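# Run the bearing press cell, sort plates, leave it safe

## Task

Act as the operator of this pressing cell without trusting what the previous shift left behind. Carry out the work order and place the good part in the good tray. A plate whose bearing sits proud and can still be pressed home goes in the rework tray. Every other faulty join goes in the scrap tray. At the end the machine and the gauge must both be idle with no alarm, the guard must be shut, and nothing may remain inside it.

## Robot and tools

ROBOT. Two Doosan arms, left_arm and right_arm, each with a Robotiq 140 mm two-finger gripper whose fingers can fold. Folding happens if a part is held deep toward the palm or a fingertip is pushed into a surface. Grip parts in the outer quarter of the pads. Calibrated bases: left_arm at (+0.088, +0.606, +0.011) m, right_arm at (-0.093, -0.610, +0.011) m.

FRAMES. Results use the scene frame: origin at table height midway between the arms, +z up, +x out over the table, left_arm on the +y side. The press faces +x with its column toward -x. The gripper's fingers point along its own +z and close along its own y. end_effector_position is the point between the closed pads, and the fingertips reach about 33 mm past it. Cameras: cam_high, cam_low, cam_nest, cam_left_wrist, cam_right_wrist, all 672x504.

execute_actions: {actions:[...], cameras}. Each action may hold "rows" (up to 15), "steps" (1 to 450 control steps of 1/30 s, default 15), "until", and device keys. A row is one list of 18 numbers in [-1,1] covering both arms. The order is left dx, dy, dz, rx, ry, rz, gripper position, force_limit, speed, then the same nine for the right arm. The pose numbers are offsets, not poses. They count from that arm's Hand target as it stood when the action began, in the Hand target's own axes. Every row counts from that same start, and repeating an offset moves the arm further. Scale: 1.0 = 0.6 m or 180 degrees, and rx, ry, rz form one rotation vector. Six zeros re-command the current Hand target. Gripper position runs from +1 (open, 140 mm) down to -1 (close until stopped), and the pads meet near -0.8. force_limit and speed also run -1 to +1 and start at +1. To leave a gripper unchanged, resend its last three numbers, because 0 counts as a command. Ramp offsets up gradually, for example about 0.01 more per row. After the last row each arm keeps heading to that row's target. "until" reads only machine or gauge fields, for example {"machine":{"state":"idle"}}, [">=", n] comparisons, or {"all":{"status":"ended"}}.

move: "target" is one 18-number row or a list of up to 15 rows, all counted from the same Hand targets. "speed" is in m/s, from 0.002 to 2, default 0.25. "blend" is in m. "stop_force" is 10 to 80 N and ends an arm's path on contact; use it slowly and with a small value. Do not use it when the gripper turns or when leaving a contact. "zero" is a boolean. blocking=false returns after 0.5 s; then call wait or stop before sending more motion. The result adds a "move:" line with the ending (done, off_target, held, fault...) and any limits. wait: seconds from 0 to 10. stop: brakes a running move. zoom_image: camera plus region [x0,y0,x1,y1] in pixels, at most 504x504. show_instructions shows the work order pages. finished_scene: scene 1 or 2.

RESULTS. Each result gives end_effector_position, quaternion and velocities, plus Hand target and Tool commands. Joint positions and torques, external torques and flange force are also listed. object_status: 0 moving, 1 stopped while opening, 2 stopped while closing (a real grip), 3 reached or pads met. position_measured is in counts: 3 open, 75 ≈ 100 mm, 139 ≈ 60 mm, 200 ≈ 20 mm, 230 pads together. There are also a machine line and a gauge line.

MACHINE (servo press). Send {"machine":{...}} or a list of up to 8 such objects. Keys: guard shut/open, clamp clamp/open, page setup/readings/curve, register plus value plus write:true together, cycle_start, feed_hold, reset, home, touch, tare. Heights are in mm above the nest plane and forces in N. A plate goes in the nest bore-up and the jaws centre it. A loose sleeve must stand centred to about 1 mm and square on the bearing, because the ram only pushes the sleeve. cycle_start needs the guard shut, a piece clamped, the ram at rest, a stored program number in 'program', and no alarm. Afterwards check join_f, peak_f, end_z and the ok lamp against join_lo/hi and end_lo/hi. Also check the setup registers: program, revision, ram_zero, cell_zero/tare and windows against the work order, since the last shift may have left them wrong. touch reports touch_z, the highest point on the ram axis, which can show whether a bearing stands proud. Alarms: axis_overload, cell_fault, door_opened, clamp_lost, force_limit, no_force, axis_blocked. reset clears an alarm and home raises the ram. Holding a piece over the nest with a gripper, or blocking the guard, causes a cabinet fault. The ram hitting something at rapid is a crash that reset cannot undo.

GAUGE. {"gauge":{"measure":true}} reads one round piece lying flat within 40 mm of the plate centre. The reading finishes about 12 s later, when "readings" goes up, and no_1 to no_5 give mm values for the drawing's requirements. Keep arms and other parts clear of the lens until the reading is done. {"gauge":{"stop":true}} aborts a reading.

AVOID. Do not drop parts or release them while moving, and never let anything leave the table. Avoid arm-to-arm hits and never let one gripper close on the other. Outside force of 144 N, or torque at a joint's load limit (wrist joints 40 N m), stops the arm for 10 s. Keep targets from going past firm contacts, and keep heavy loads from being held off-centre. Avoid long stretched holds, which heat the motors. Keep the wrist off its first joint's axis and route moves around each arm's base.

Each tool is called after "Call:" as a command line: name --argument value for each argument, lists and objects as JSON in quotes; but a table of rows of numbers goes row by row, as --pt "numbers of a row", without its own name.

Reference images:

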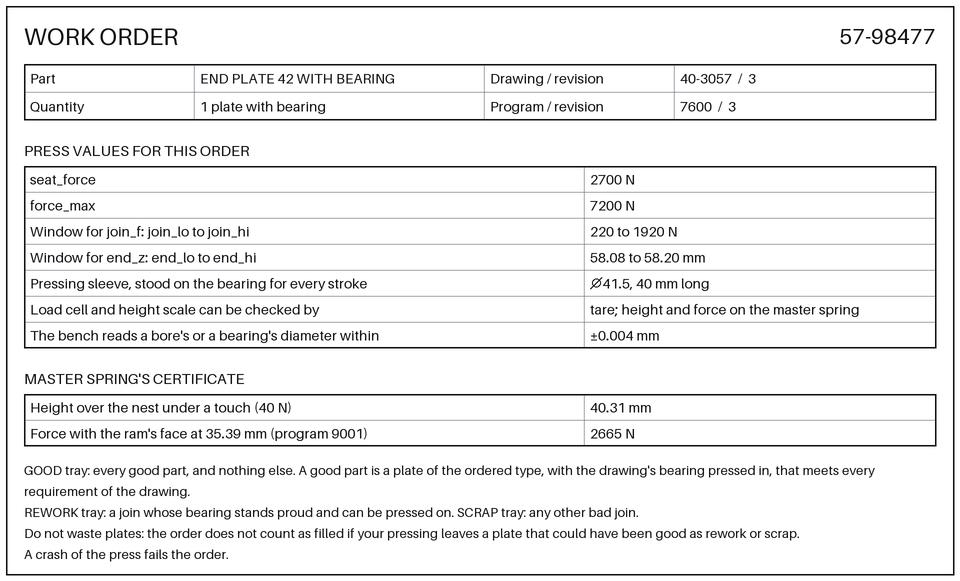

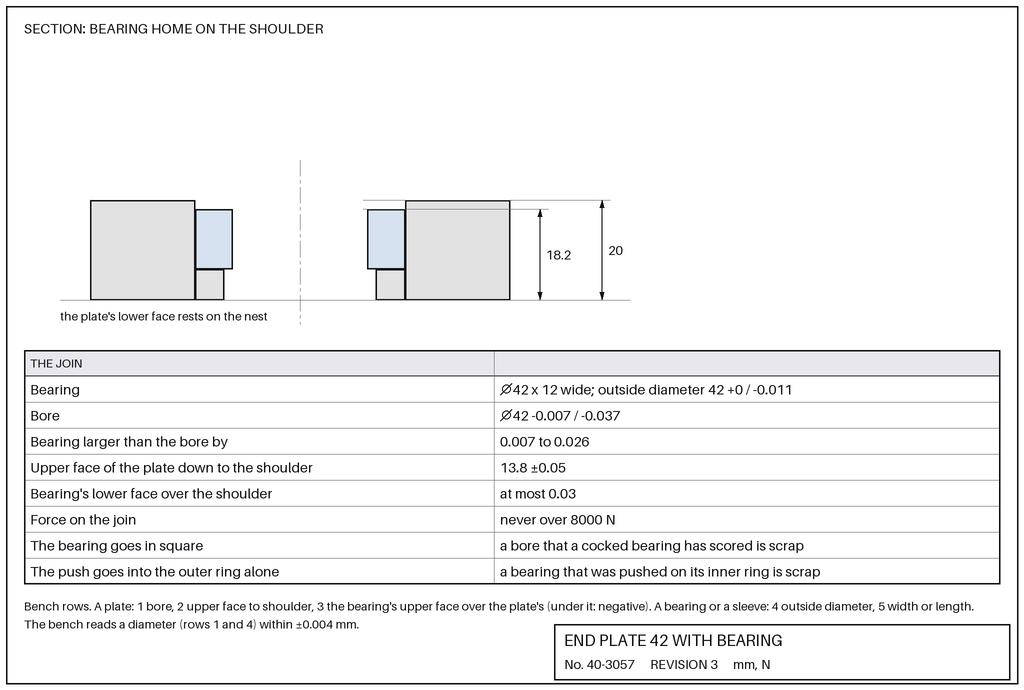

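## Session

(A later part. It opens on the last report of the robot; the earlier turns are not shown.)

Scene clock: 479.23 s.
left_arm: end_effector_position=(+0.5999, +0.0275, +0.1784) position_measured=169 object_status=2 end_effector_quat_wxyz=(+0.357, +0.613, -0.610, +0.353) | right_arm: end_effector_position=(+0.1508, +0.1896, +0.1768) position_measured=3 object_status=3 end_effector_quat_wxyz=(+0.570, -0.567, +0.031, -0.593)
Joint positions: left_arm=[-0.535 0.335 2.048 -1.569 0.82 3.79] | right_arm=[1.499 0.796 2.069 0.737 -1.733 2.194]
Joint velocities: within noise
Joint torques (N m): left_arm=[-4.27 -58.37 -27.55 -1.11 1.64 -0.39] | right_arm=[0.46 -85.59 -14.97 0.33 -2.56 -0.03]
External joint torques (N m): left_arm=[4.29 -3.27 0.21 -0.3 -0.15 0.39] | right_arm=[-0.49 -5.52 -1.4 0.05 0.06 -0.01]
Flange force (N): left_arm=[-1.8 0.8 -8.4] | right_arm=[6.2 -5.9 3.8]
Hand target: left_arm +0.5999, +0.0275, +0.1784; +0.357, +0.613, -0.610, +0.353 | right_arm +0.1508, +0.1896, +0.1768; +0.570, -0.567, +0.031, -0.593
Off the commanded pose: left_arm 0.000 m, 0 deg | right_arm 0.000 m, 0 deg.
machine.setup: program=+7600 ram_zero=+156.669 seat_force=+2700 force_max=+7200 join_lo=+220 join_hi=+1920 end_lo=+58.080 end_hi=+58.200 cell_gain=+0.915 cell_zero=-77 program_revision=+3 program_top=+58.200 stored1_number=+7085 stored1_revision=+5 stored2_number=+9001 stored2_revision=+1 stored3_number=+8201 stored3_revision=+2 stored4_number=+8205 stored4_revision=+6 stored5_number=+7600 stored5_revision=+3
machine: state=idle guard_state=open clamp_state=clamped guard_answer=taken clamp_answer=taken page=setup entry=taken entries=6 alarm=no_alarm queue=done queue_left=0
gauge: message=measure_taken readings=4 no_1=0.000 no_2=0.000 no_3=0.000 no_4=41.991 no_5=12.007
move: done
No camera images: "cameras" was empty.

Call:
move --target '[-0.0038,0,0.0034,0,0,0,-1,-0.2,-1,0,0,0,0,0,0,1,1,1]' --speed 0.02 --cameras '[]'

Call:
move --target '[-0.0145,0,0.0083,0,0,0,-1,-0.2,-1,0,0,0,0,0,0,1,1,1]' --speed 0.005 --stop_force 10 --cameras '["cam_nest","cam_left_wrist"]'

Call:
zoom_image --camera "cam_left_wrist" --region '[270, 180, 450, 420]'

Call:
execute_actions --actions '[{"rows":[[0.0007,0,-0.0004,0,0,0,-1,-0.2,-1,0,0,0,0,0,0,1,1,1]],"steps":15},{"rows":[[0,0,0,0,0,0,0.3,0.1,-1,0,0,0,0,0,0,1,1,1]],"steps":60}]' --cameras '["cam_left_wrist","cam_low","cam_nest"]'

Call:
zoom_image --camera "cam_low" --region '[430, 170, 530, 230]'

Call:
zoom_image --camera "cam_left_wrist" --region '[270, 180, 450, 420]'

Scene clock: 480.23 s.
left_arm: end_effector_position=(+0.5999, +0.0268, +0.1754) position_measured=169 object_status=2 end_effector_quat_wxyz=(+0.357, +0.613, -0.610, +0.353) | right_arm: end_effector_position=(+0.1508, +0.1896, +0.1768) position_measured=3 object_status=3 end_effector_quat_wxyz=(+0.570, -0.567, +0.031, -0.593)
Joint positions: left_arm=[-0.536 0.339 2.049 -1.575 0.819 3.798] | right_arm=[1.499 0.796 2.069 0.737 -1.733 2.194]
Joint velocities: within noise
Joint torques (N m): left_arm=[-2.42 -59.36 -26.95 -1.5 1.6 -0.37] | right_arm=[1.06 -85.1 -15.23 0.33 -2.61 -0.07]
External joint torques (N m): left_arm=[2.36 -2.36 -0.24 0.08 -0.1 0.37] | right_arm=[-1.05 -6.06 -0.94 0.05 0.11 0.03]
Flange force (N): left_arm=[-0.2 0.2 -5.3] | right_arm=[8.1 -5.6 4.2]
Hand target: left_arm +0.5999, +0.0268, +0.1754; +0.357, +0.613, -0.610, +0.353 | right_arm +0.1508, +0.1896, +0.1768; +0.570, -0.567, +0.031, -0.593
Off the commanded pose: left_arm 0.000 m, 0 deg | right_arm 0.000 m, 0 deg.
machine.setup: program=+7600 ram_zero=+156.669 seat_force=+2700 force_max=+7200 join_lo=+220 join_hi=+1920 end_lo=+58.080 end_hi=+58.200 cell_gain=+0.915 cell_zero=-77 program_revision=+3 program_top=+58.200 stored1_number=+7085 stored1_revision=+5 stored2_number=+9001 stored2_revision=+1 stored3_number=+8201 stored3_revision=+2 stored4_number=+8205 stored4_revision=+6 stored5_number=+7600 stored5_revision=+3
machine: state=idle guard_state=open clamp_state=clamped guard_answer=taken clamp_answer=taken page=setup entry=taken entries=6 alarm=no_alarm queue=done queue_left=0
gauge: message=measure_taken readings=4 no_1=0.000 no_2=0.000 no_3=0.000 no_4=41.991 no_5=12.007
move: done
No camera images: "cameras" was empty.

Scene clock: 481.83 s.
left_arm: end_effector_position=(+0.5999, +0.0268, +0.1705) position_measured=169 object_status=2 end_effector_quat_wxyz=(+0.357, +0.613, -0.610, +0.353) | right_arm: end_effector_position=(+0.1508, +0.1896, +0.1768) position_measured=3 object_status=3 end_effector_quat_wxyz=(+0.570, -0.567, +0.031, -0.593)
Joint positions: left_arm=[-0.536 0.346 2.052 -1.584 0.819 3.811] | right_arm=[1.499 0.796 2.069 0.737 -1.733 2.194]
Joint velocities: within noise
Joint torques (N m): left_arm=[-1.6 -48.79 -19.97 0.52 -1.69 -0.64] | right_arm=[0.98 -85.12 -15.19 0.39 -2.6 -0.08]
External joint torques (N m): left_arm=[1.7 -13.69 -6.97 -1.95 3.22 0.64] | right_arm=[-0.93 -6.4 -1.07 -0.01 0.09 0.05]
Flange force (N): left_arm=[11.7 2.6 -13.7] | right_arm=[8.3 -6.1 4.3]
Hand target: left_arm +0.5999, +0.0268, +0.1705; +0.357, +0.613, -0.610, +0.353 (not the last commanded pose) | right_arm +0.1508, +0.1896, +0.1768; +0.570, -0.567, +0.031, -0.593
Off the commanded pose: left_arm 0.005 m, 0 deg | right_arm 0.000 m, 0 deg.
machine.setup: program=+7600 ram_zero=+156.669 seat_force=+2700 force_max=+7200 join_lo=+220 join_hi=+1920 end_lo=+58.080 end_hi=+58.200 cell_gain=+0.915 cell_zero=-77 program_revision=+3 program_top=+58.200 stored1_number=+7085 stored1_revision=+5 stored2_number=+9001 stored2_revision=+1 stored3_number=+8201 stored3_revision=+2 stored4_number=+8205 stored4_revision=+6 stored5_number=+7600 stored5_revision=+3
machine: state=idle guard_state=open clamp_state=clamped guard_answer=taken clamp_answer=taken page=setup entry=taken entries=6 alarm=no_alarm queue=done queue_left=0
gauge: message=measure_taken readings=4 no_1=0.000 no_2=0.000 no_3=0.000 no_4=41.991 no_5=12.007
move: contact (left_arm)
camera_calibration:
cam_left_wrist: T_world_to_cam=[[-0.999788, -0.0043768, 0.020121, 0.603501], [-0.0163541, 0.762529, -0.646747, 0.100033], [-0.0125122, -0.646939, -0.762439, 0.298308], [0, 0, 0, 1]] pos_world=[0.608741, 0.11935, 0.279995]
Images, in order (width x height): cam_nest 672x504, cam_left_wrist 672x504.

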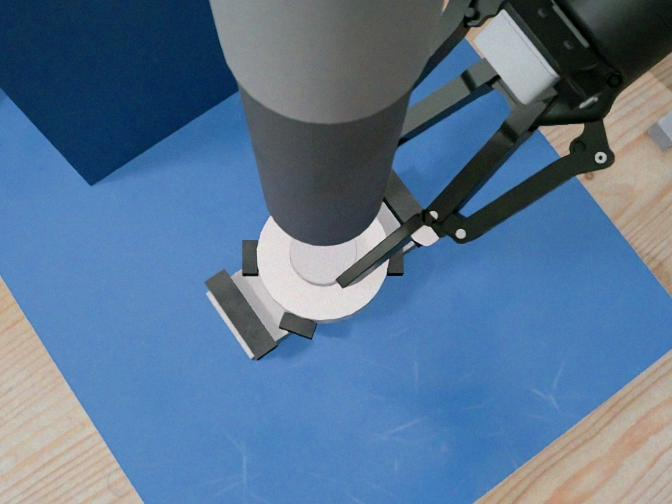

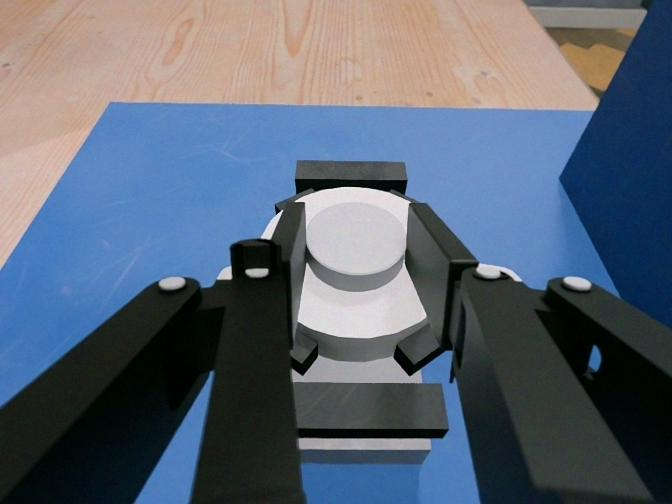

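Scaled by 2.100.

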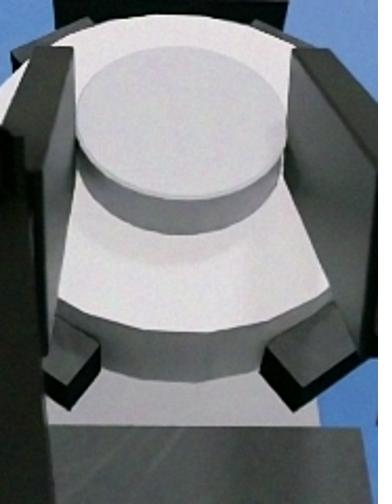

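Scene clock: 484.53 s.
left_arm: end_effector_position=(+0.5999, +0.0268, +0.1710) position_measured=91 object_status=3 end_effector_quat_wxyz=(+0.357, +0.613, -0.610, +0.353) | right_arm: end_effector_position=(+0.1508, +0.1896, +0.1768) position_measured=3 object_status=3 end_effector_quat_wxyz=(+0.570, -0.567, +0.031, -0.593)
Joint positions: left_arm=[-0.536 0.345 2.052 -1.583 0.819 3.809] | right_arm=[1.499 0.796 2.069 0.737 -1.733 2.194]
Joint velocities: within noise
Joint torques (N m): left_arm=[-2.99 -59.47 -26.19 -1.42 1.52 -0.47] | right_arm=[0.74 -84.76 -15.19 0.36 -2.56 -0.02]
External joint torques (N m): left_arm=[2.75 -2.5 -0.69 -0.01 0 0.47] | right_arm=[-0.73 -6.75 -1.09 0.02 0.04 -0.02]
External joint torques at the end of the 1st action: left_arm=[1.62 -5.63 -3.08 -0.79 1.28 0.51] | right_arm=[-1.14 -5.8 -1.17 0.04 0.07 0.02]
Flange force (N): left_arm=[-0.3 -0.6 -5.6] | right_arm=[8.7 -6.7 4.2]
Flange force at the end of the 1st action (N): left_arm=[3.8 0.1 -6.5] | right_arm=[7.4 -5.3 4.4]
Hand target: left_arm +0.5999, +0.0268, +0.1710; +0.357, +0.613, -0.610, +0.353 | right_arm +0.1508, +0.1896, +0.1768; +0.570, -0.567, +0.031, -0.593
Off the commanded pose: left_arm 0.000 m, 0 deg | right_arm 0.000 m, 0 deg.
machine.setup: program=+7600 ram_zero=+156.669 seat_force=+2700 force_max=+7200 join_lo=+220 join_hi=+1920 end_lo=+58.080 end_hi=+58.200 cell_gain=+0.915 cell_zero=-77 program_revision=+3 program_top=+58.200 stored1_number=+7085 stored1_revision=+5 stored2_number=+9001 stored2_revision=+1 stored3_number=+8201 stored3_revision=+2 stored4_number=+8205 stored4_revision=+6 stored5_number=+7600 stored5_revision=+3
machine: state=idle guard_state=open clamp_state=clamped guard_answer=taken clamp_answer=taken page=setup entry=taken entries=6 alarm=no_alarm queue=done queue_left=0
gauge: message=measure_taken readings=4 no_1=0.000 no_2=0.000 no_3=0.000 no_4=41.991 no_5=12.007
camera_calibration:
cam_left_wrist: T_world_to_cam=[[-0.999787, -0.00431318, 0.0201955, 0.603463], [-0.016353, 0.762572, -0.646697, 0.100272], [-0.0126112, -0.646889, -0.76248, 0.298679], [0, 0, 0, 1]] pos_world=[0.608741, 0.119351, 0.280395]
Images, in order (width x height): cam_low 672x504, cam_nest 672x504, cam_left_wrist 672x504.

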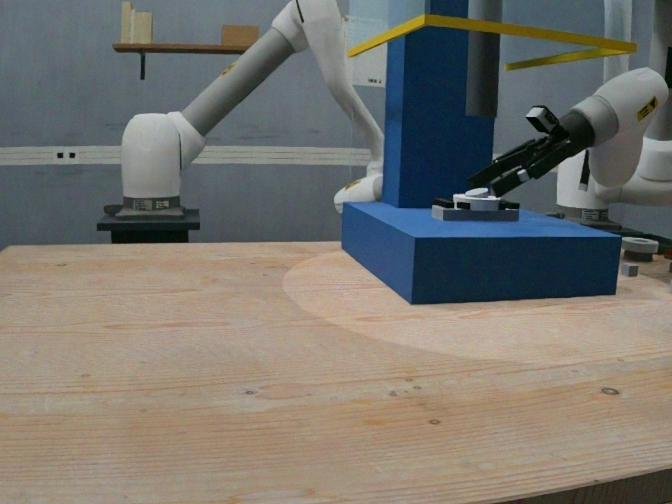

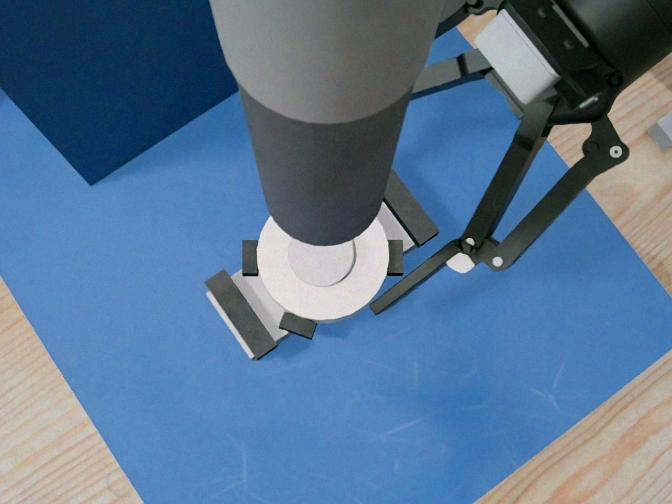

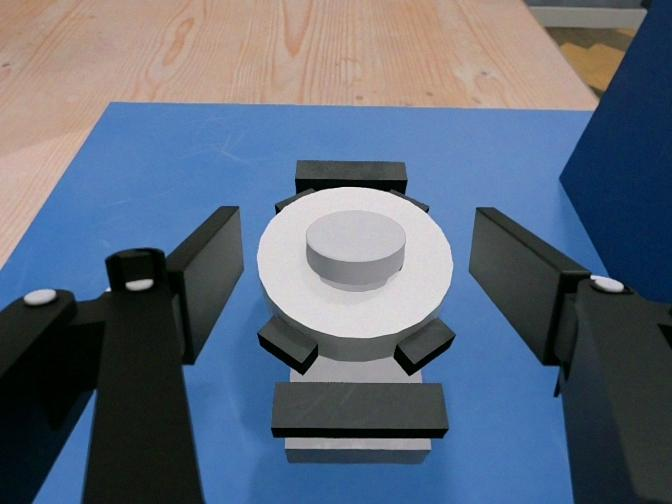

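Scaled by 5.040.

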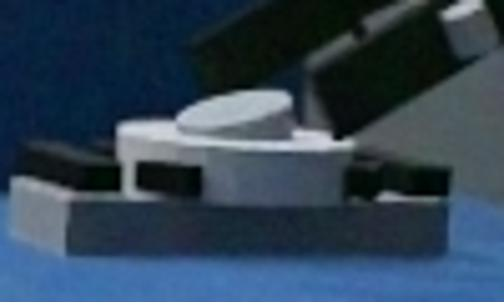

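Scaled by 2.100.

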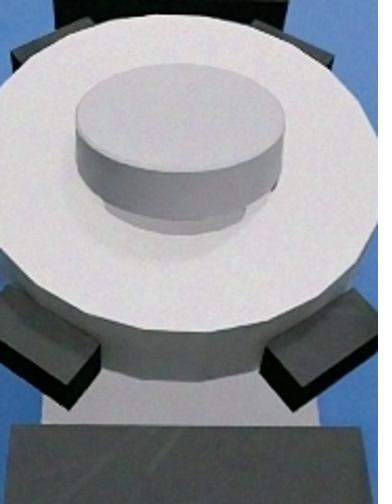

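Call:
execute_actions --actions '[{"rows":[[0,0,0,0,0,0,-1,-0.2,-1,0,0,0,0,0,0,1,1,1]],"steps":85}]' --cameras '[]'

Call:
move --pt "0.0433 0 -0.025 0 0 0 -1 -0.2 -1 0 0 0 0 0 0 1 1 1" --pt "-0.053 0 -0.3274 0 0 0 -1 -0.2 -1 0 0 0 0 0 0 1 1 1" --pt "-0.363 -0.0972 -0.4053 0 0 0 -1 -0.2 -1 0 0 0 0 0 0 1 1 1" --pt "-0.4263 -0.0972 -0.369 0 0 0 -1 -0.2 -1 0 0 0 0 0 0 1 1 1" --speed '[0.05,0.2,0.2,0.06]' --cameras '[]'

Call:
move --target '[-0.0217,0,0.0125,0,0,0,-1,-0.2,-1,0,0,0,0,0,0,1,1,1]' --speed 0.015 --stop_force 14 --cameras '[]'

Call:
execute_actions --actions '[{"rows":[[0,0,0,0,0,0,0.3,0.1,-1,0,0,0,0,0,0,1,1,1]],"steps":60}]' --cameras '["cam_left_wrist"]'

Call:
zoom_image --camera "cam_left_wrist" --region '[295, 190, 415, 310]'

Scene clock: 488.87 s.
left_arm: end_effector_position=(+0.5999, +0.0268, +0.1710) position_measured=171 object_status=2 end_effector_quat_wxyz=(+0.357, +0.613, -0.610, +0.353) | right_arm: end_effector_position=(+0.1508, +0.1896, +0.1768) position_measured=3 object_status=3 end_effector_quat_wxyz=(+0.570, -0.567, +0.031, -0.593)
Joint positions: left_arm=[-0.536 0.345 2.052 -1.583 0.819 3.809] | right_arm=[1.499 0.796 2.069 0.737 -1.733 2.194]
Joint velocities: within noise
Joint torques (N m): left_arm=[-4.91 -54.86 -25.57 -1.12 0.54 -0.54] | right_arm=[0.87 -85.45 -15.19 0.39 -2.6 -0.06]
External joint torques (N m): left_arm=[5.01 -7.35 -1.36 -0.31 0.98 0.54] | right_arm=[-0.84 -5.6 -0.78 -0.02 0.1 0.03]
Flange force (N): left_arm=[1.9 1.3 -14.1] | right_arm=[7.5 -5.2 3.7]
Hand target: left_arm +0.5999, +0.0268, +0.1710; +0.357, +0.613, -0.610, +0.353 | right_arm +0.1508, +0.1896, +0.1768; +0.570, -0.567, +0.031, -0.593
Off the commanded pose: left_arm 0.000 m, 0 deg | right_arm 0.000 m, 0 deg.
machine.setup: program=+7600 ram_zero=+156.669 seat_force=+2700 force_max=+7200 join_lo=+220 join_hi=+1920 end_lo=+58.080 end_hi=+58.200 cell_gain=+0.915 cell_zero=-77 program_revision=+3 program_top=+58.200 stored1_number=+7085 stored1_revision=+5 stored2_number=+9001 stored2_revision=+1 stored3_number=+8201 stored3_revision=+2 stored4_number=+8205 stored4_revision=+6 stored5_number=+7600 stored5_revision=+3
machine: state=idle guard_state=open clamp_state=clamped guard_answer=taken clamp_answer=taken page=setup entry=taken entries=6 alarm=no_alarm queue=done queue_left=0
gauge: message=measure_taken readings=4 no_1=0.000 no_2=0.000 no_3=0.000 no_4=41.991 no_5=12.007
No camera images: "cameras" was empty.

Scene clock: 492.70 s.
left_arm: end_effector_position=(+0.6572, +0.3459, +0.0584) position_measured=171 object_status=2 end_effector_quat_wxyz=(+0.357, +0.613, -0.610, +0.353) | right_arm: end_effector_position=(+0.1508, +0.1896, +0.1768) position_measured=3 object_status=3 end_effector_quat_wxyz=(+0.570, -0.567, +0.031, -0.593)
Joint positions: left_arm=[0.028 0.494 2.131 -1.302 1.121 4.125] | right_arm=[1.499 0.796 2.069 0.737 -1.733 2.194]
Joint velocities: within noise
Joint torques (N m): left_arm=[-2.71 -65.23 -17.09 -0.78 2.13 -0.37] | right_arm=[0.71 -84.87 -15.07 0.33 -2.59 -0.08]
External joint torques (N m): left_arm=[2.61 -1.52 -0.21 0.14 -0.08 0.37] | right_arm=[-0.7 -6.32 -1.06 0.05 0.09 0.05]
Flange force (N): left_arm=[-0.7 1.3 -5.0] | right_arm=[8.0 -6.3 3.9]
Hand target: left_arm +0.6572, +0.3459, +0.0583; +0.357, +0.613, -0.610, +0.353 | right_arm +0.1508, +0.1896, +0.1768; +0.570, -0.567, +0.031, -0.593
Off the commanded pose: left_arm 0.000 m, 0 deg | right_arm 0.000 m, 0 deg.
machine.setup: program=+7600 ram_zero=+156.669 seat_force=+2700 force_max=+7200 join_lo=+220 join_hi=+1920 end_lo=+58.080 end_hi=+58.200 cell_gain=+0.915 cell_zero=-77 program_revision=+3 program_top=+58.200 stored1_number=+7085 stored1_revision=+5 stored2_number=+9001 stored2_revision=+1 stored3_number=+8201 stored3_revision=+2 stored4_number=+8205 stored4_revision=+6 stored5_number=+7600 stored5_revision=+3
machine: state=idle guard_state=open clamp_state=clamped guard_answer=taken clamp_answer=taken page=setup entry=taken entries=6 alarm=no_alarm queue=done queue_left=0
gauge: message=measure_taken readings=4 no_1=0.000 no_2=0.000 no_3=0.000 no_4=41.991 no_5=12.007
move: done
No camera images: "cameras" was empty.

Scene clock: 493.80 s.
left_arm: end_effector_position=(+0.6571, +0.3459, +0.0511) position_measured=171 object_status=2 end_effector_quat_wxyz=(+0.357, +0.613, -0.610, +0.353) | right_arm: end_effector_position=(+0.1508, +0.1896, +0.1768) position_measured=3 object_status=3 end_effector_quat_wxyz=(+0.570, -0.567, +0.031, -0.593)
Joint positions: left_arm=[0.028 0.506 2.133 -1.309 1.118 4.139] | right_arm=[1.499 0.796 2.069 0.737 -1.733 2.194]
Joint velocities: within noise
Joint torques (N m): left_arm=[-5.62 -53.78 -15.29 -0.12 -3.48 -0.3] | right_arm=[1.31 -85.45 -15.1 0.35 -2.59 -0.02]
External joint torques (N m): left_arm=[5.7 -14.07 -1.57 -0.52 5.56 0.3] | right_arm=[-1.29 -5.42 -0.78 0.02 0.09 -0.01]
Flange force (N): left_arm=[15.4 9.0 -24.2] | right_arm=[7.5 -4.6 4.1]
Hand target: left_arm +0.6571, +0.3459, +0.0511; +0.357, +0.613, -0.610, +0.353 (not the last commanded pose) | right_arm +0.1508, +0.1896, +0.1768; +0.570, -0.567, +0.031, -0.593
Off the commanded pose: left_arm 0.008 m, 0 deg | right_arm 0.000 m, 0 deg.
machine.setup: program=+7600 ram_zero=+156.669 seat_force=+2700 force_max=+7200 join_lo=+220 join_hi=+1920 end_lo=+58.080 end_hi=+58.200 cell_gain=+0.915 cell_zero=-77 program_revision=+3 program_top=+58.200 stored1_number=+7085 stored1_revision=+5 stored2_number=+9001 stored2_revision=+1 stored3_number=+8201 stored3_revision=+2 stored4_number=+8205 stored4_revision=+6 stored5_number=+7600 stored5_revision=+3
machine: state=idle guard_state=open clamp_state=clamped guard_answer=taken clamp_answer=taken page=setup entry=taken entries=6 alarm=no_alarm queue=done queue_left=0
gauge: message=measure_taken readings=4 no_1=0.000 no_2=0.000 no_3=0.000 no_4=41.991 no_5=12.007
move: contact (left_arm)
No camera images: "cameras" was empty.

Scene clock: 496.00 s.
left_arm: end_effector_position=(+0.6571, +0.3459, +0.0511) position_measured=91 object_status=3 end_effector_quat_wxyz=(+0.357, +0.613, -0.610, +0.353) | right_arm: end_effector_position=(+0.1508, +0.1896, +0.1768) position_measured=3 object_status=3 end_effector_quat_wxyz=(+0.570, -0.567, +0.031, -0.593)
Joint positions: left_arm=[0.028 0.506 2.133 -1.309 1.118 4.139] | right_arm=[1.499 0.796 2.069 0.737 -1.733 2.194]
Joint velocities: within noise
Joint torques (N m): left_arm=[-2.68 -64.56 -16.23 -0.64 2.02 -0.43] | right_arm=[0.66 -85.53 -14.98 0.3 -2.53 0]
External joint torques (N m): left_arm=[2.73 -2.79 -0.52 0.02 0.03 0.43] | right_arm=[-0.65 -5.33 -1.02 0.07 0.05 -0.04]
Flange force (N): left_arm=[1.0 2.0 -6.2] | right_arm=[6.6 -5.4 3.5]
Hand target: left_arm +0.6571, +0.3459, +0.0511; +0.357, +0.613, -0.610, +0.353 | right_arm +0.1508, +0.1896, +0.1768; +0.570, -0.567, +0.031, -0.593
Off the commanded pose: left_arm 0.000 m, 0 deg | right_arm 0.000 m, 0 deg.
machine.setup: program=+7600 ram_zero=+156.669 seat_force=+2700 force_max=+7200 join_lo=+220 join_hi=+1920 end_lo=+58.080 end_hi=+58.200 cell_gain=+0.915 cell_zero=-77 program_revision=+3 program_top=+58.200 stored1_number=+7085 stored1_revision=+5 stored2_number=+9001 stored2_revision=+1 stored3_number=+8201 stored3_revision=+2 stored4_number=+8205 stored4_revision=+6 stored5_number=+7600 stored5_revision=+3
machine: state=idle guard_state=open clamp_state=clamped guard_answer=taken clamp_answer=taken page=setup entry=taken entries=6 alarm=no_alarm queue=done queue_left=0
gauge: message=measure_taken readings=4 no_1=0.000 no_2=0.000 no_3=0.000 no_4=41.991 no_5=12.007
camera_calibration:
cam_left_wrist: T_world_to_cam=[[-0.999788, -0.0042315, 0.0201322, 0.664525], [-0.0162533, 0.76239, -0.646914, -0.219619], [-0.0126112, -0.647104, -0.762297, 0.414467], [0, 0, 0, 1]] pos_world=[0.666041, 0.43845, 0.160495]
Images, in order (width x height): cam_left_wrist 672x504.

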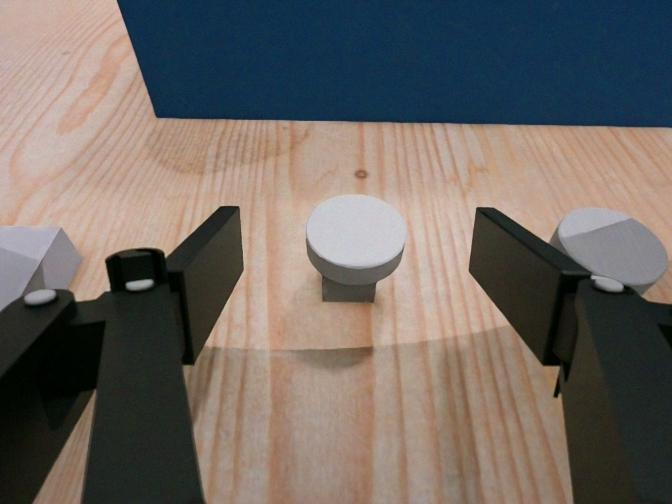

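Scaled by 4.200.

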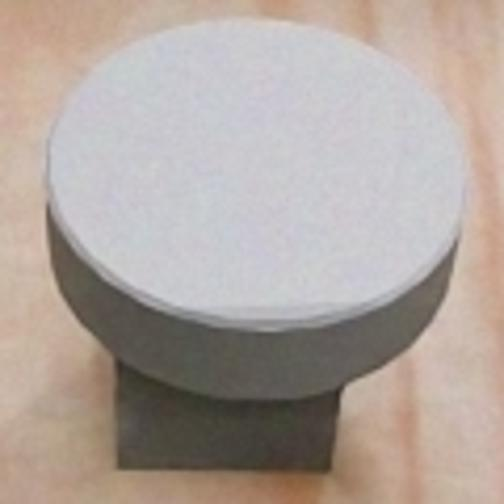

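Call:
move --target '[0.0043,0,0.0015,0,0,0,0.3,0.1,-1,0,0,0,0,0,0,1,1,1]' --speed 0.02 --cameras '["cam_left_wrist"]'

Call:
zoom_image --camera "cam_left_wrist" --region '[295, 190, 415, 310]'

Scene clock: 499.70 s.
left_arm: end_effector_position=(+0.6572, +0.3438, +0.0529) position_measured=91 object_status=3 end_effector_quat_wxyz=(+0.357, +0.613, -0.610, +0.353) | right_arm: end_effector_position=(+0.1508, +0.1896, +0.1768) position_measured=3 object_status=3 end_effector_quat_wxyz=(+0.570, -0.567, +0.031, -0.593)
Joint positions: left_arm=[0.024 0.503 2.132 -1.31 1.117 4.135] | right_arm=[1.499 0.796 2.069 0.737 -1.733 2.194]
Joint velocities: within noise
Joint torques (N m): left_arm=[-2.56 -64.89 -16.41 -0.57 2 -0.41] | right_arm=[0.55 -85.04 -15.26 0.41 -2.53 0.02]
External joint torques (N m): left_arm=[2.51 -2.8 -0.57 -0.07 0.06 0.41] | right_arm=[-0.56 -6.36 -1.14 -0.02 0.03 -0.05]
Flange force (N): left_arm=[1.2 1.9 -5.7] | right_arm=[7.9 -6.5 4.0]
Hand target: left_arm +0.6571, +0.3438, +0.0529; +0.357, +0.613, -0.610, +0.353 | right_arm +0.1508, +0.1896, +0.1768; +0.570, -0.567, +0.031, -0.593
Off the commanded pose: left_arm 0.000 m, 0 deg | right_arm 0.000 m, 0 deg.
machine.setup: program=+7600 ram_zero=+156.669 seat_force=+2700 force_max=+7200 join_lo=+220 join_hi=+1920 end_lo=+58.080 end_hi=+58.200 cell_gain=+0.915 cell_zero=-77 program_revision=+3 program_top=+58.200 stored1_number=+7085 stored1_revision=+5 stored2_number=+9001 stored2_revision=+1 stored3_number=+8201 stored3_revision=+2 stored4_number=+8205 stored4_revision=+6 stored5_number=+7600 stored5_revision=+3
machine: state=idle guard_state=open clamp_state=clamped guard_answer=taken clamp_answer=taken page=setup entry=taken entries=6 alarm=no_alarm queue=done queue_left=0
gauge: message=measure_taken readings=4 no_1=0.000 no_2=0.000 no_3=0.000 no_4=41.991 no_5=12.007
move: done
camera_calibration:
cam_left_wrist: T_world_to_cam=[[-0.999788, -0.0042315, 0.0201322, 0.66448], [-0.0162533, 0.76239, -0.646914, -0.216929], [-0.0126112, -0.647104, -0.762297, 0.414545], [0, 0, 0, 1]] pos_world=[0.666041, 0.43645, 0.162295]
Images, in order (width x height): cam_left_wrist 672x504.

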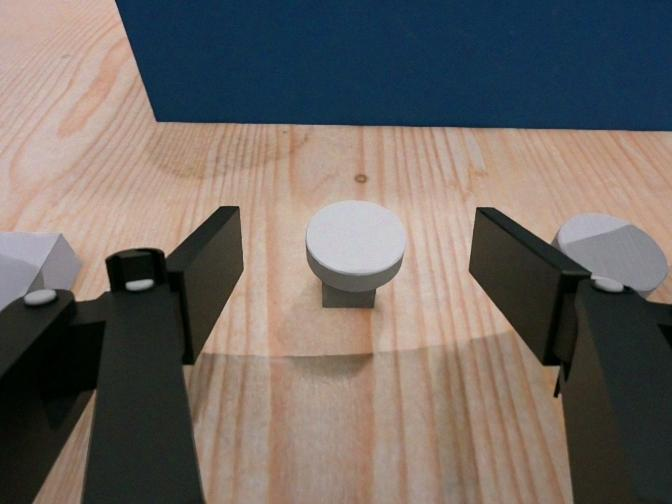

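Scaled by 4.200.

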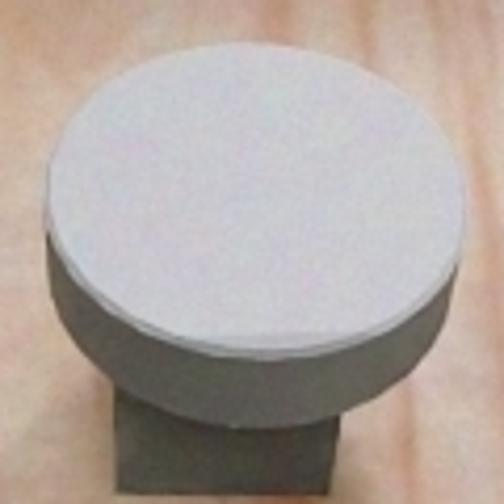

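Call:
execute_actions --actions '[{"rows":[[0,0,0,0,0,0,-1,-0.2,-1,0,0,0,0,0,0,1,1,1]],"steps":85}]' --cameras '["cam_left_wrist"]'

Call:
zoom_image --camera "cam_left_wrist" --region '[295, 190, 415, 310]'

Call:
move --pt "0.0722 0 -0.0417 0 0 0 -1 -0.2 -1 0 0 0 0 0 0 1 1 1" --pt "0.3855 0.0963 0.0353 0 0 0 -1 -0.2 -1 0 0 0 0 0 0 1 1 1" --pt "0.4425 0.0972 0.3535 0 0 0 -1 -0.2 -1 0 0 0 0 0 0 1 1 1" --speed '[0.06,0.2,0.12]' --cameras '[]'

Scene clock: 505.10 s.
left_arm: end_effector_position=(+0.6572, +0.3438, +0.0529) position_measured=170 object_status=2 end_effector_quat_wxyz=(+0.357, +0.613, -0.610, +0.353) | right_arm: end_effector_position=(+0.1508, +0.1896, +0.1768) position_measured=3 object_status=3 end_effector_quat_wxyz=(+0.570, -0.567, +0.031, -0.593)
Joint positions: left_arm=[0.024 0.503 2.132 -1.31 1.117 4.135] | right_arm=[1.499 0.796 2.069 0.737 -1.733 2.194]
Joint velocities: within noise
Joint torques (N m): left_arm=[-3.68 -62.91 -15.73 -0.39 1.74 -0.41] | right_arm=[0.64 -85.56 -14.96 0.38 -2.58 -0.08]
External joint torques (N m): left_arm=[3.65 -4.42 -1.2 -0.26 0.32 0.41] | right_arm=[-0.66 -5.38 -1.14 0 0.08 0.05]
Flange force (N): left_arm=[2.7 2.2 -8.8] | right_arm=[6.5 -5.4 3.7]
Hand target: left_arm +0.6571, +0.3438, +0.0529; +0.357, +0.613, -0.610, +0.353 | right_arm +0.1508, +0.1896, +0.1768; +0.570, -0.567, +0.031, -0.593
Off the commanded pose: left_arm 0.000 m, 0 deg | right_arm 0.000 m, 0 deg.
machine.setup: program=+7600 ram_zero=+156.669 seat_force=+2700 force_max=+7200 join_lo=+220 join_hi=+1920 end_lo=+58.080 end_hi=+58.200 cell_gain=+0.915 cell_zero=-77 program_revision=+3 program_top=+58.200 stored1_number=+7085 stored1_revision=+5 stored2_number=+9001 stored2_revision=+1 stored3_number=+8201 stored3_revision=+2 stored4_number=+8205 stored4_revision=+6 stored5_number=+7600 stored5_revision=+3
machine: state=idle guard_state=open clamp_state=clamped guard_answer=taken clamp_answer=taken page=setup entry=taken entries=6 alarm=no_alarm queue=done queue_left=0
gauge: message=measure_taken readings=4 no_1=0.000 no_2=0.000 no_3=0.000 no_4=41.991 no_5=12.007
camera_calibration:
cam_left_wrist: T_world_to_cam=[[-0.999788, -0.0042315, 0.0201322, 0.66448], [-0.0162533, 0.76239, -0.646914, -0.216929], [-0.0126112, -0.647104, -0.762297, 0.414545], [0, 0, 0, 1]] pos_world=[0.666041, 0.43645, 0.162295]
Images, in order (width x height): cam_left_wrist 672x504.

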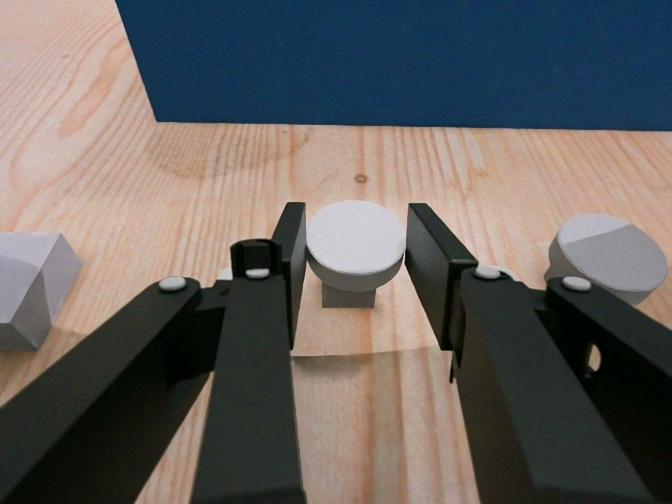

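Scaled by 4.200.

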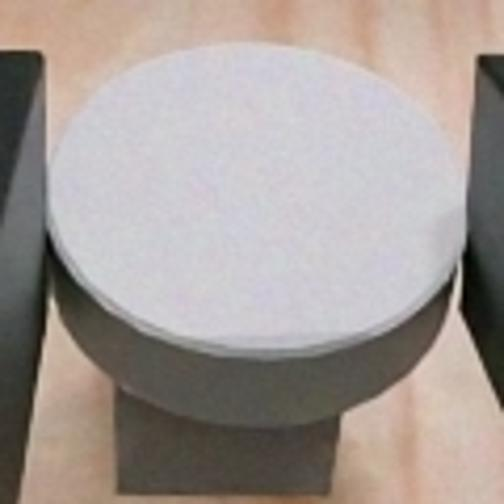

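Scene clock: 509.10 s.
left_arm: end_effector_position=(+0.5999, +0.0280, +0.1788) position_measured=170 object_status=2 end_effector_quat_wxyz=(+0.357, +0.613, -0.610, +0.353) | right_arm: end_effector_position=(+0.1508, +0.1896, +0.1768) position_measured=3 object_status=3 end_effector_quat_wxyz=(+0.570, -0.567, +0.031, -0.593)
Joint positions: left_arm=[-0.534 0.334 2.049 -1.569 0.821 3.79] | right_arm=[1.499 0.796 2.069 0.737 -1.733 2.194]
Joint velocities: within noise
Joint torques (N m): left_arm=[-0.94 -58.74 -26.73 -1.42 1.62 -0.42] | right_arm=[0.69 -85.54 -15.13 0.4 -2.51 -0.02]
External joint torques (N m): left_arm=[1.03 -3.26 -0.75 0 -0.13 0.42] | right_arm=[-0.69 -5.4 -0.87 -0.03 0.02 -0.01]
Flange force (N): left_arm=[1.7 1.8 -4.3] | right_arm=[7.0 -5.2 3.5]
Hand target: left_arm +0.5999, +0.0280, +0.1788; +0.357, +0.613, -0.610, +0.353 | right_arm +0.1508, +0.1896, +0.1768; +0.570, -0.567, +0.031, -0.593
Off the commanded pose: left_arm 0.000 m, 0 deg | right_arm 0.000 m, 0 deg.
machine.setup: program=+7600 ram_zero=+156.669 seat_force=+2700 force_max=+7200 join_lo=+220 join_hi=+1920 end_lo=+58.080 end_hi=+58.200 cell_gain=+0.915 cell_zero=-77 program_revision=+3 program_top=+58.200 stored1_number=+7085 stored1_revision=+5 stored2_number=+9001 stored2_revision=+1 stored3_number=+8201 stored3_revision=+2 stored4_number=+8205 stored4_revision=+6 stored5_number=+7600 stored5_revision=+3
machine: state=idle guard_state=open clamp_state=clamped guard_answer=taken clamp_answer=taken page=setup entry=taken entries=6 alarm=no_alarm queue=done queue_left=0
gauge: message=measure_taken readings=4 no_1=0.000 no_2=0.000 no_3=0.000 no_4=41.991 no_5=12.007
move: done
No camera images: "cameras" was empty.

Call:
move --target '[-0.0038,-0.0001,0.0044,0,0,0,-1,-0.2,-1,0,0,0,0,0,0,1,1,1]' --speed 0.02 --cameras '[]'

Call:
move --target '[-0.0145,0,0.0083,0,0,0,-1,-0.2,-1,0,0,0,0,0,0,1,1,1]' --speed 0.005 --stop_force 10 --cameras '["cam_left_wrist","cam_low","cam_nest"]'

Scene clock: 510.80 s.
left_arm: end_effector_position=(+0.5999, +0.0268, +0.1755) position_measured=170 object_status=2 end_effector_quat_wxyz=(+0.357, +0.613, -0.610, +0.353) | right_arm: end_effector_position=(+0.1508, +0.1896, +0.1768) position_measured=3 object_status=3 end_effector_quat_wxyz=(+0.570, -0.567, +0.031, -0.593)
Joint positions: left_arm=[-0.536 0.339 2.049 -1.575 0.82 3.798] | right_arm=[1.499 0.796 2.069 0.737 -1.733 2.194]
Joint velocities: within noise
Joint torques (N m): left_arm=[-2.86 -60.46 -27.03 -1.35 1.61 -0.4] | right_arm=[1.01 -85.2 -15.16 0.33 -2.6 -0.06]
External joint torques (N m): left_arm=[2.72 -1.16 -0.15 -0.08 -0.11 0.4] | right_arm=[-0.99 -6.01 -0.87 0.05 0.09 0.03]
Flange force (N): left_arm=[-1.8 -1.0 -4.1] | right_arm=[8.1 -5.6 4.0]
Hand target: left_arm +0.6000, +0.0268, +0.1755; +0.357, +0.613, -0.610, +0.353 | right_arm +0.1508, +0.1896, +0.1768; +0.570, -0.567, +0.031, -0.593
Off the commanded pose: left_arm 0.000 m, 0 deg | right_arm 0.000 m, 0 deg.
machine.setup: program=+7600 ram_zero=+156.669 seat_force=+2700 force_max=+7200 join_lo=+220 join_hi=+1920 end_lo=+58.080 end_hi=+58.200 cell_gain=+0.915 cell_zero=-77 program_revision=+3 program_top=+58.200 stored1_number=+7085 stored1_revision=+5 stored2_number=+9001 stored2_revision=+1 stored3_number=+8201 stored3_revision=+2 stored4_number=+8205 stored4_revision=+6 stored5_number=+7600 stored5_revision=+3
machine: state=idle guard_state=open clamp_state=clamped guard_answer=taken clamp_answer=taken page=setup entry=taken entries=6 alarm=no_alarm queue=done queue_left=0
gauge: message=measure_taken readings=4 no_1=0.000 no_2=0.000 no_3=0.000 no_4=41.991 no_5=12.007
move: done
No camera images: "cameras" was empty.

Scene clock: 512.40 s.
left_arm: end_effector_position=(+0.6000, +0.0268, +0.1706) position_measured=170 object_status=2 end_effector_quat_wxyz=(+0.357, +0.613, -0.610, +0.353) | right_arm: end_effector_position=(+0.1508, +0.1896, +0.1768) position_measured=3 object_status=3 end_effector_quat_wxyz=(+0.570, -0.567, +0.031, -0.593)
Joint positions: left_arm=[-0.536 0.346 2.052 -1.585 0.82 3.811] | right_arm=[1.499 0.796 2.069 0.737 -1.733 2.194]
Joint velocities: within noise
Joint torques (N m): left_arm=[-5.74 -48.17 -22.63 -0.36 -0.72 -0.59] | right_arm=[0.68 -85.17 -15.33 0.35 -2.58 -0.06]
External joint torques (N m): left_arm=[5.76 -14.77 -4.39 -1.09 2.27 0.59] | right_arm=[-0.67 -6.11 -0.87 0.03 0.08 0.03]
Flange force (N): left_arm=[9.0 3.8 -22.0] | right_arm=[8.0 -6.0 3.7]
Hand target: left_arm +0.6000, +0.0268, +0.1706; +0.357, +0.613, -0.610, +0.353 (not the last commanded pose) | right_arm +0.1508, +0.1896, +0.1768; +0.570, -0.567, +0.031, -0.593
Off the commanded pose: left_arm 0.005 m, 0 deg | right_arm 0.000 m, 0 deg.
machine.setup: program=+7600 ram_zero=+156.669 seat_force=+2700 force_max=+7200 join_lo=+220 join_hi=+1920 end_lo=+58.080 end_hi=+58.200 cell_gain=+0.915 cell_zero=-77 program_revision=+3 program_top=+58.200 stored1_number=+7085 stored1_revision=+5 stored2_number=+9001 stored2_revision=+1 stored3_number=+8201 stored3_revision=+2 stored4_number=+8205 stored4_revision=+6 stored5_number=+7600 stored5_revision=+3
machine: state=idle guard_state=open clamp_state=clamped guard_answer=taken clamp_answer=taken page=setup entry=taken entries=6 alarm=no_alarm queue=done queue_left=0
gauge: message=measure_taken readings=4 no_1=0.000 no_2=0.000 no_3=0.000 no_4=41.991 no_5=12.007
move: contact (left_arm)
camera_calibration:
cam_left_wrist: T_world_to_cam=[[-0.999791, -0.00435857, 0.019981, 0.603642], [-0.0162541, 0.762297, -0.647024, 0.099938], [-0.0124113, -0.647213, -0.762208, 0.298204], [0, 0, 0, 1]] pos_world=[0.608841, 0.11945, 0.279894]
Images, in order (width x height): cam_low 672x504, cam_nest 672x504, cam_left_wrist 672x504.

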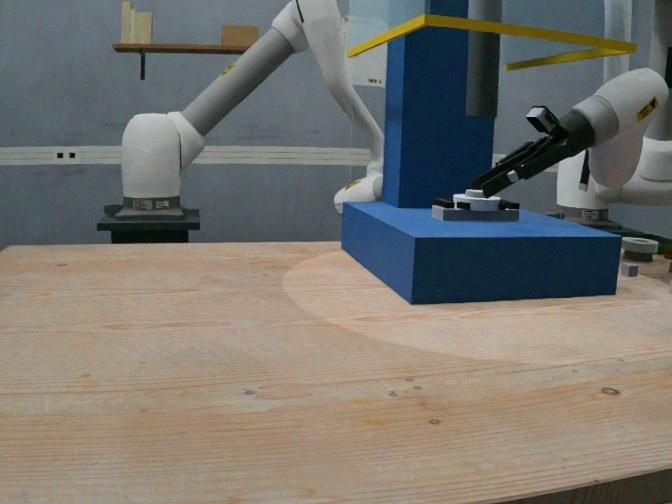

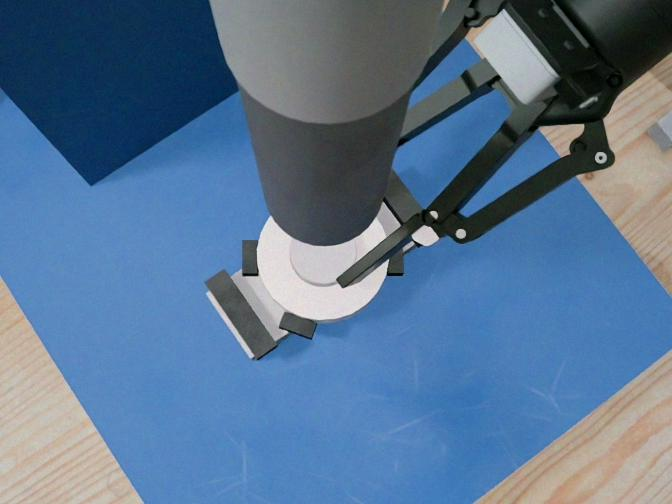

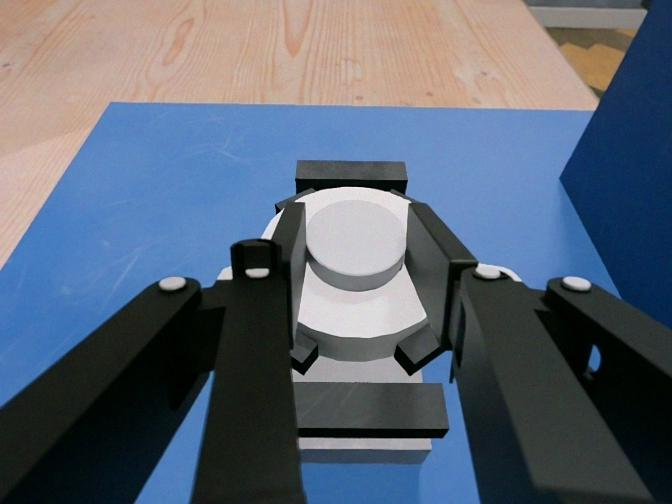

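Call:
execute_actions --actions '[{"rows":[[0.0007,0,-0.0004,0,0,0,-1,-0.2,-1,0,0,0,0,0,0,1,1,1]],"steps":15},{"rows":[[0,0,0,0,0,0,0.3,0.1,-1,0,0,0,0,0,0,1,1,1]],"steps":60}]' --cameras '["cam_left_wrist","cam_low","cam_nest"]'

Call:
zoom_image --camera "cam_low" --region '[430, 170, 530, 230]'

Call:
zoom_image --camera "cam_left_wrist" --region '[270, 180, 450, 420]'

Scene clock: 515.27 s.
left_arm: end_effector_position=(+0.6000, +0.0268, +0.1710) position_measured=91 object_status=3 end_effector_quat_wxyz=(+0.357, +0.613, -0.610, +0.353) | right_arm: end_effector_position=(+0.1508, +0.1896, +0.1768) position_measured=3 object_status=3 end_effector_quat_wxyz=(+0.570, -0.567, +0.031, -0.593)
Joint positions: left_arm=[-0.536 0.345 2.052 -1.584 0.82 3.81] | right_arm=[1.499 0.796 2.069 0.737 -1.733 2.194]
Joint velocities: within noise
Joint torques (N m): left_arm=[-2.62 -59.49 -26.24 -1.4 1.55 -0.42] | right_arm=[0.55 -85.31 -15.15 0.38 -2.55 -0.08]
External joint torques (N m): left_arm=[2.62 -3.38 -0.83 -0.05 -0.02 0.42] | right_arm=[-0.54 -5.94 -0.98 0.01 0.05 0.05]
External joint torques at the end of the 1st action: left_arm=[3.19 -5.58 -1.68 -0.37 0.81 0.53] | right_arm=[-0.71 -5.65 -0.86 0.01 0.08 0.1]
Flange force (N): left_arm=[0.8 0.3 -6.4] | right_arm=[7.6 -6.0 3.6]
Flange force at the end of the 1st action (N): left_arm=[2.0 0.7 -9.3] | right_arm=[7.4 -5.4 3.5]
Hand target: left_arm +0.6000, +0.0268, +0.1710; +0.357, +0.613, -0.610, +0.353 | right_arm +0.1508, +0.1896, +0.1768; +0.570, -0.567, +0.031, -0.593
Off the commanded pose: left_arm 0.000 m, 0 deg | right_arm 0.000 m, 0 deg.
machine.setup: program=+7600 ram_zero=+156.669 seat_force=+2700 force_max=+7200 join_lo=+220 join_hi=+1920 end_lo=+58.080 end_hi=+58.200 cell_gain=+0.915 cell_zero=-77 program_revision=+3 program_top=+58.200 stored1_number=+7085 stored1_revision=+5 stored2_number=+9001 stored2_revision=+1 stored3_number=+8201 stored3_revision=+2 stored4_number=+8205 stored4_revision=+6 stored5_number=+7600 stored5_revision=+3
machine: state=idle guard_state=open clamp_state=clamped guard_answer=taken clamp_answer=taken page=setup entry=taken entries=6 alarm=no_alarm queue=done queue_left=0
gauge: message=measure_taken readings=4 no_1=0.000 no_2=0.000 no_3=0.000 no_4=41.991 no_5=12.007
camera_calibration:
cam_left_wrist: T_world_to_cam=[[-0.999791, -0.00435857, 0.019981, 0.603632], [-0.0162541, 0.762297, -0.647024, 0.100262], [-0.0124113, -0.647213, -0.762208, 0.298585], [0, 0, 0, 1]] pos_world=[0.608841, 0.11945, 0.280394]
Images, in order (width x height): cam_low 672x504, cam_nest 672x504, cam_left_wrist 672x504.

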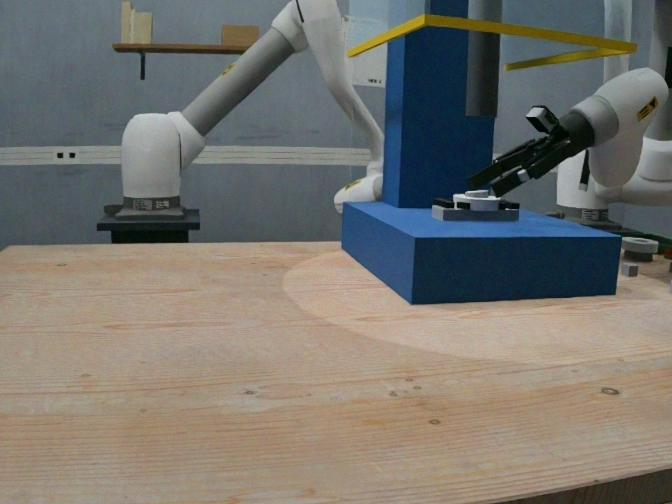

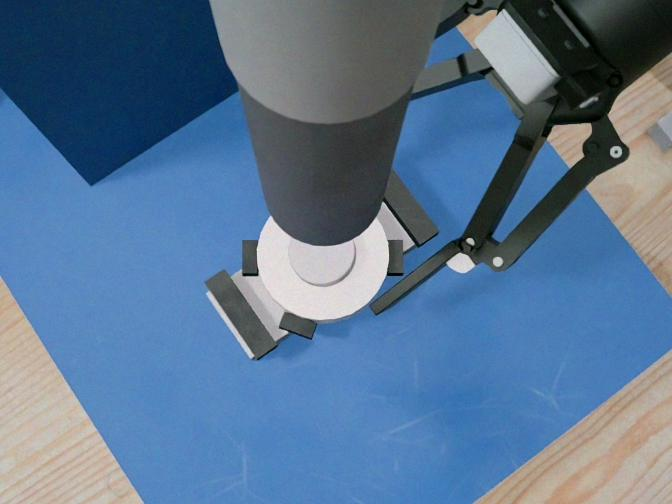

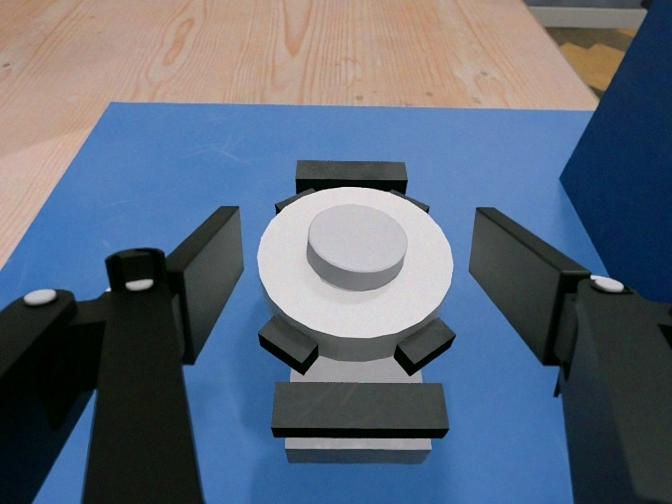

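Scaled by 5.040.

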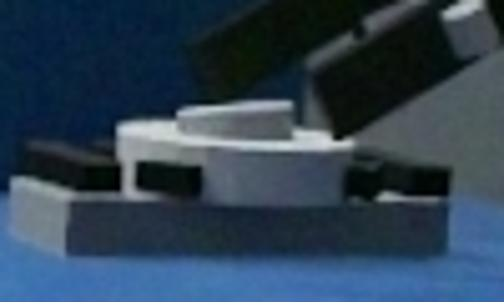

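Scaled by 2.100.

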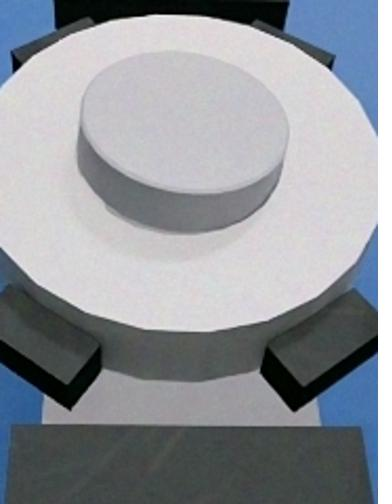

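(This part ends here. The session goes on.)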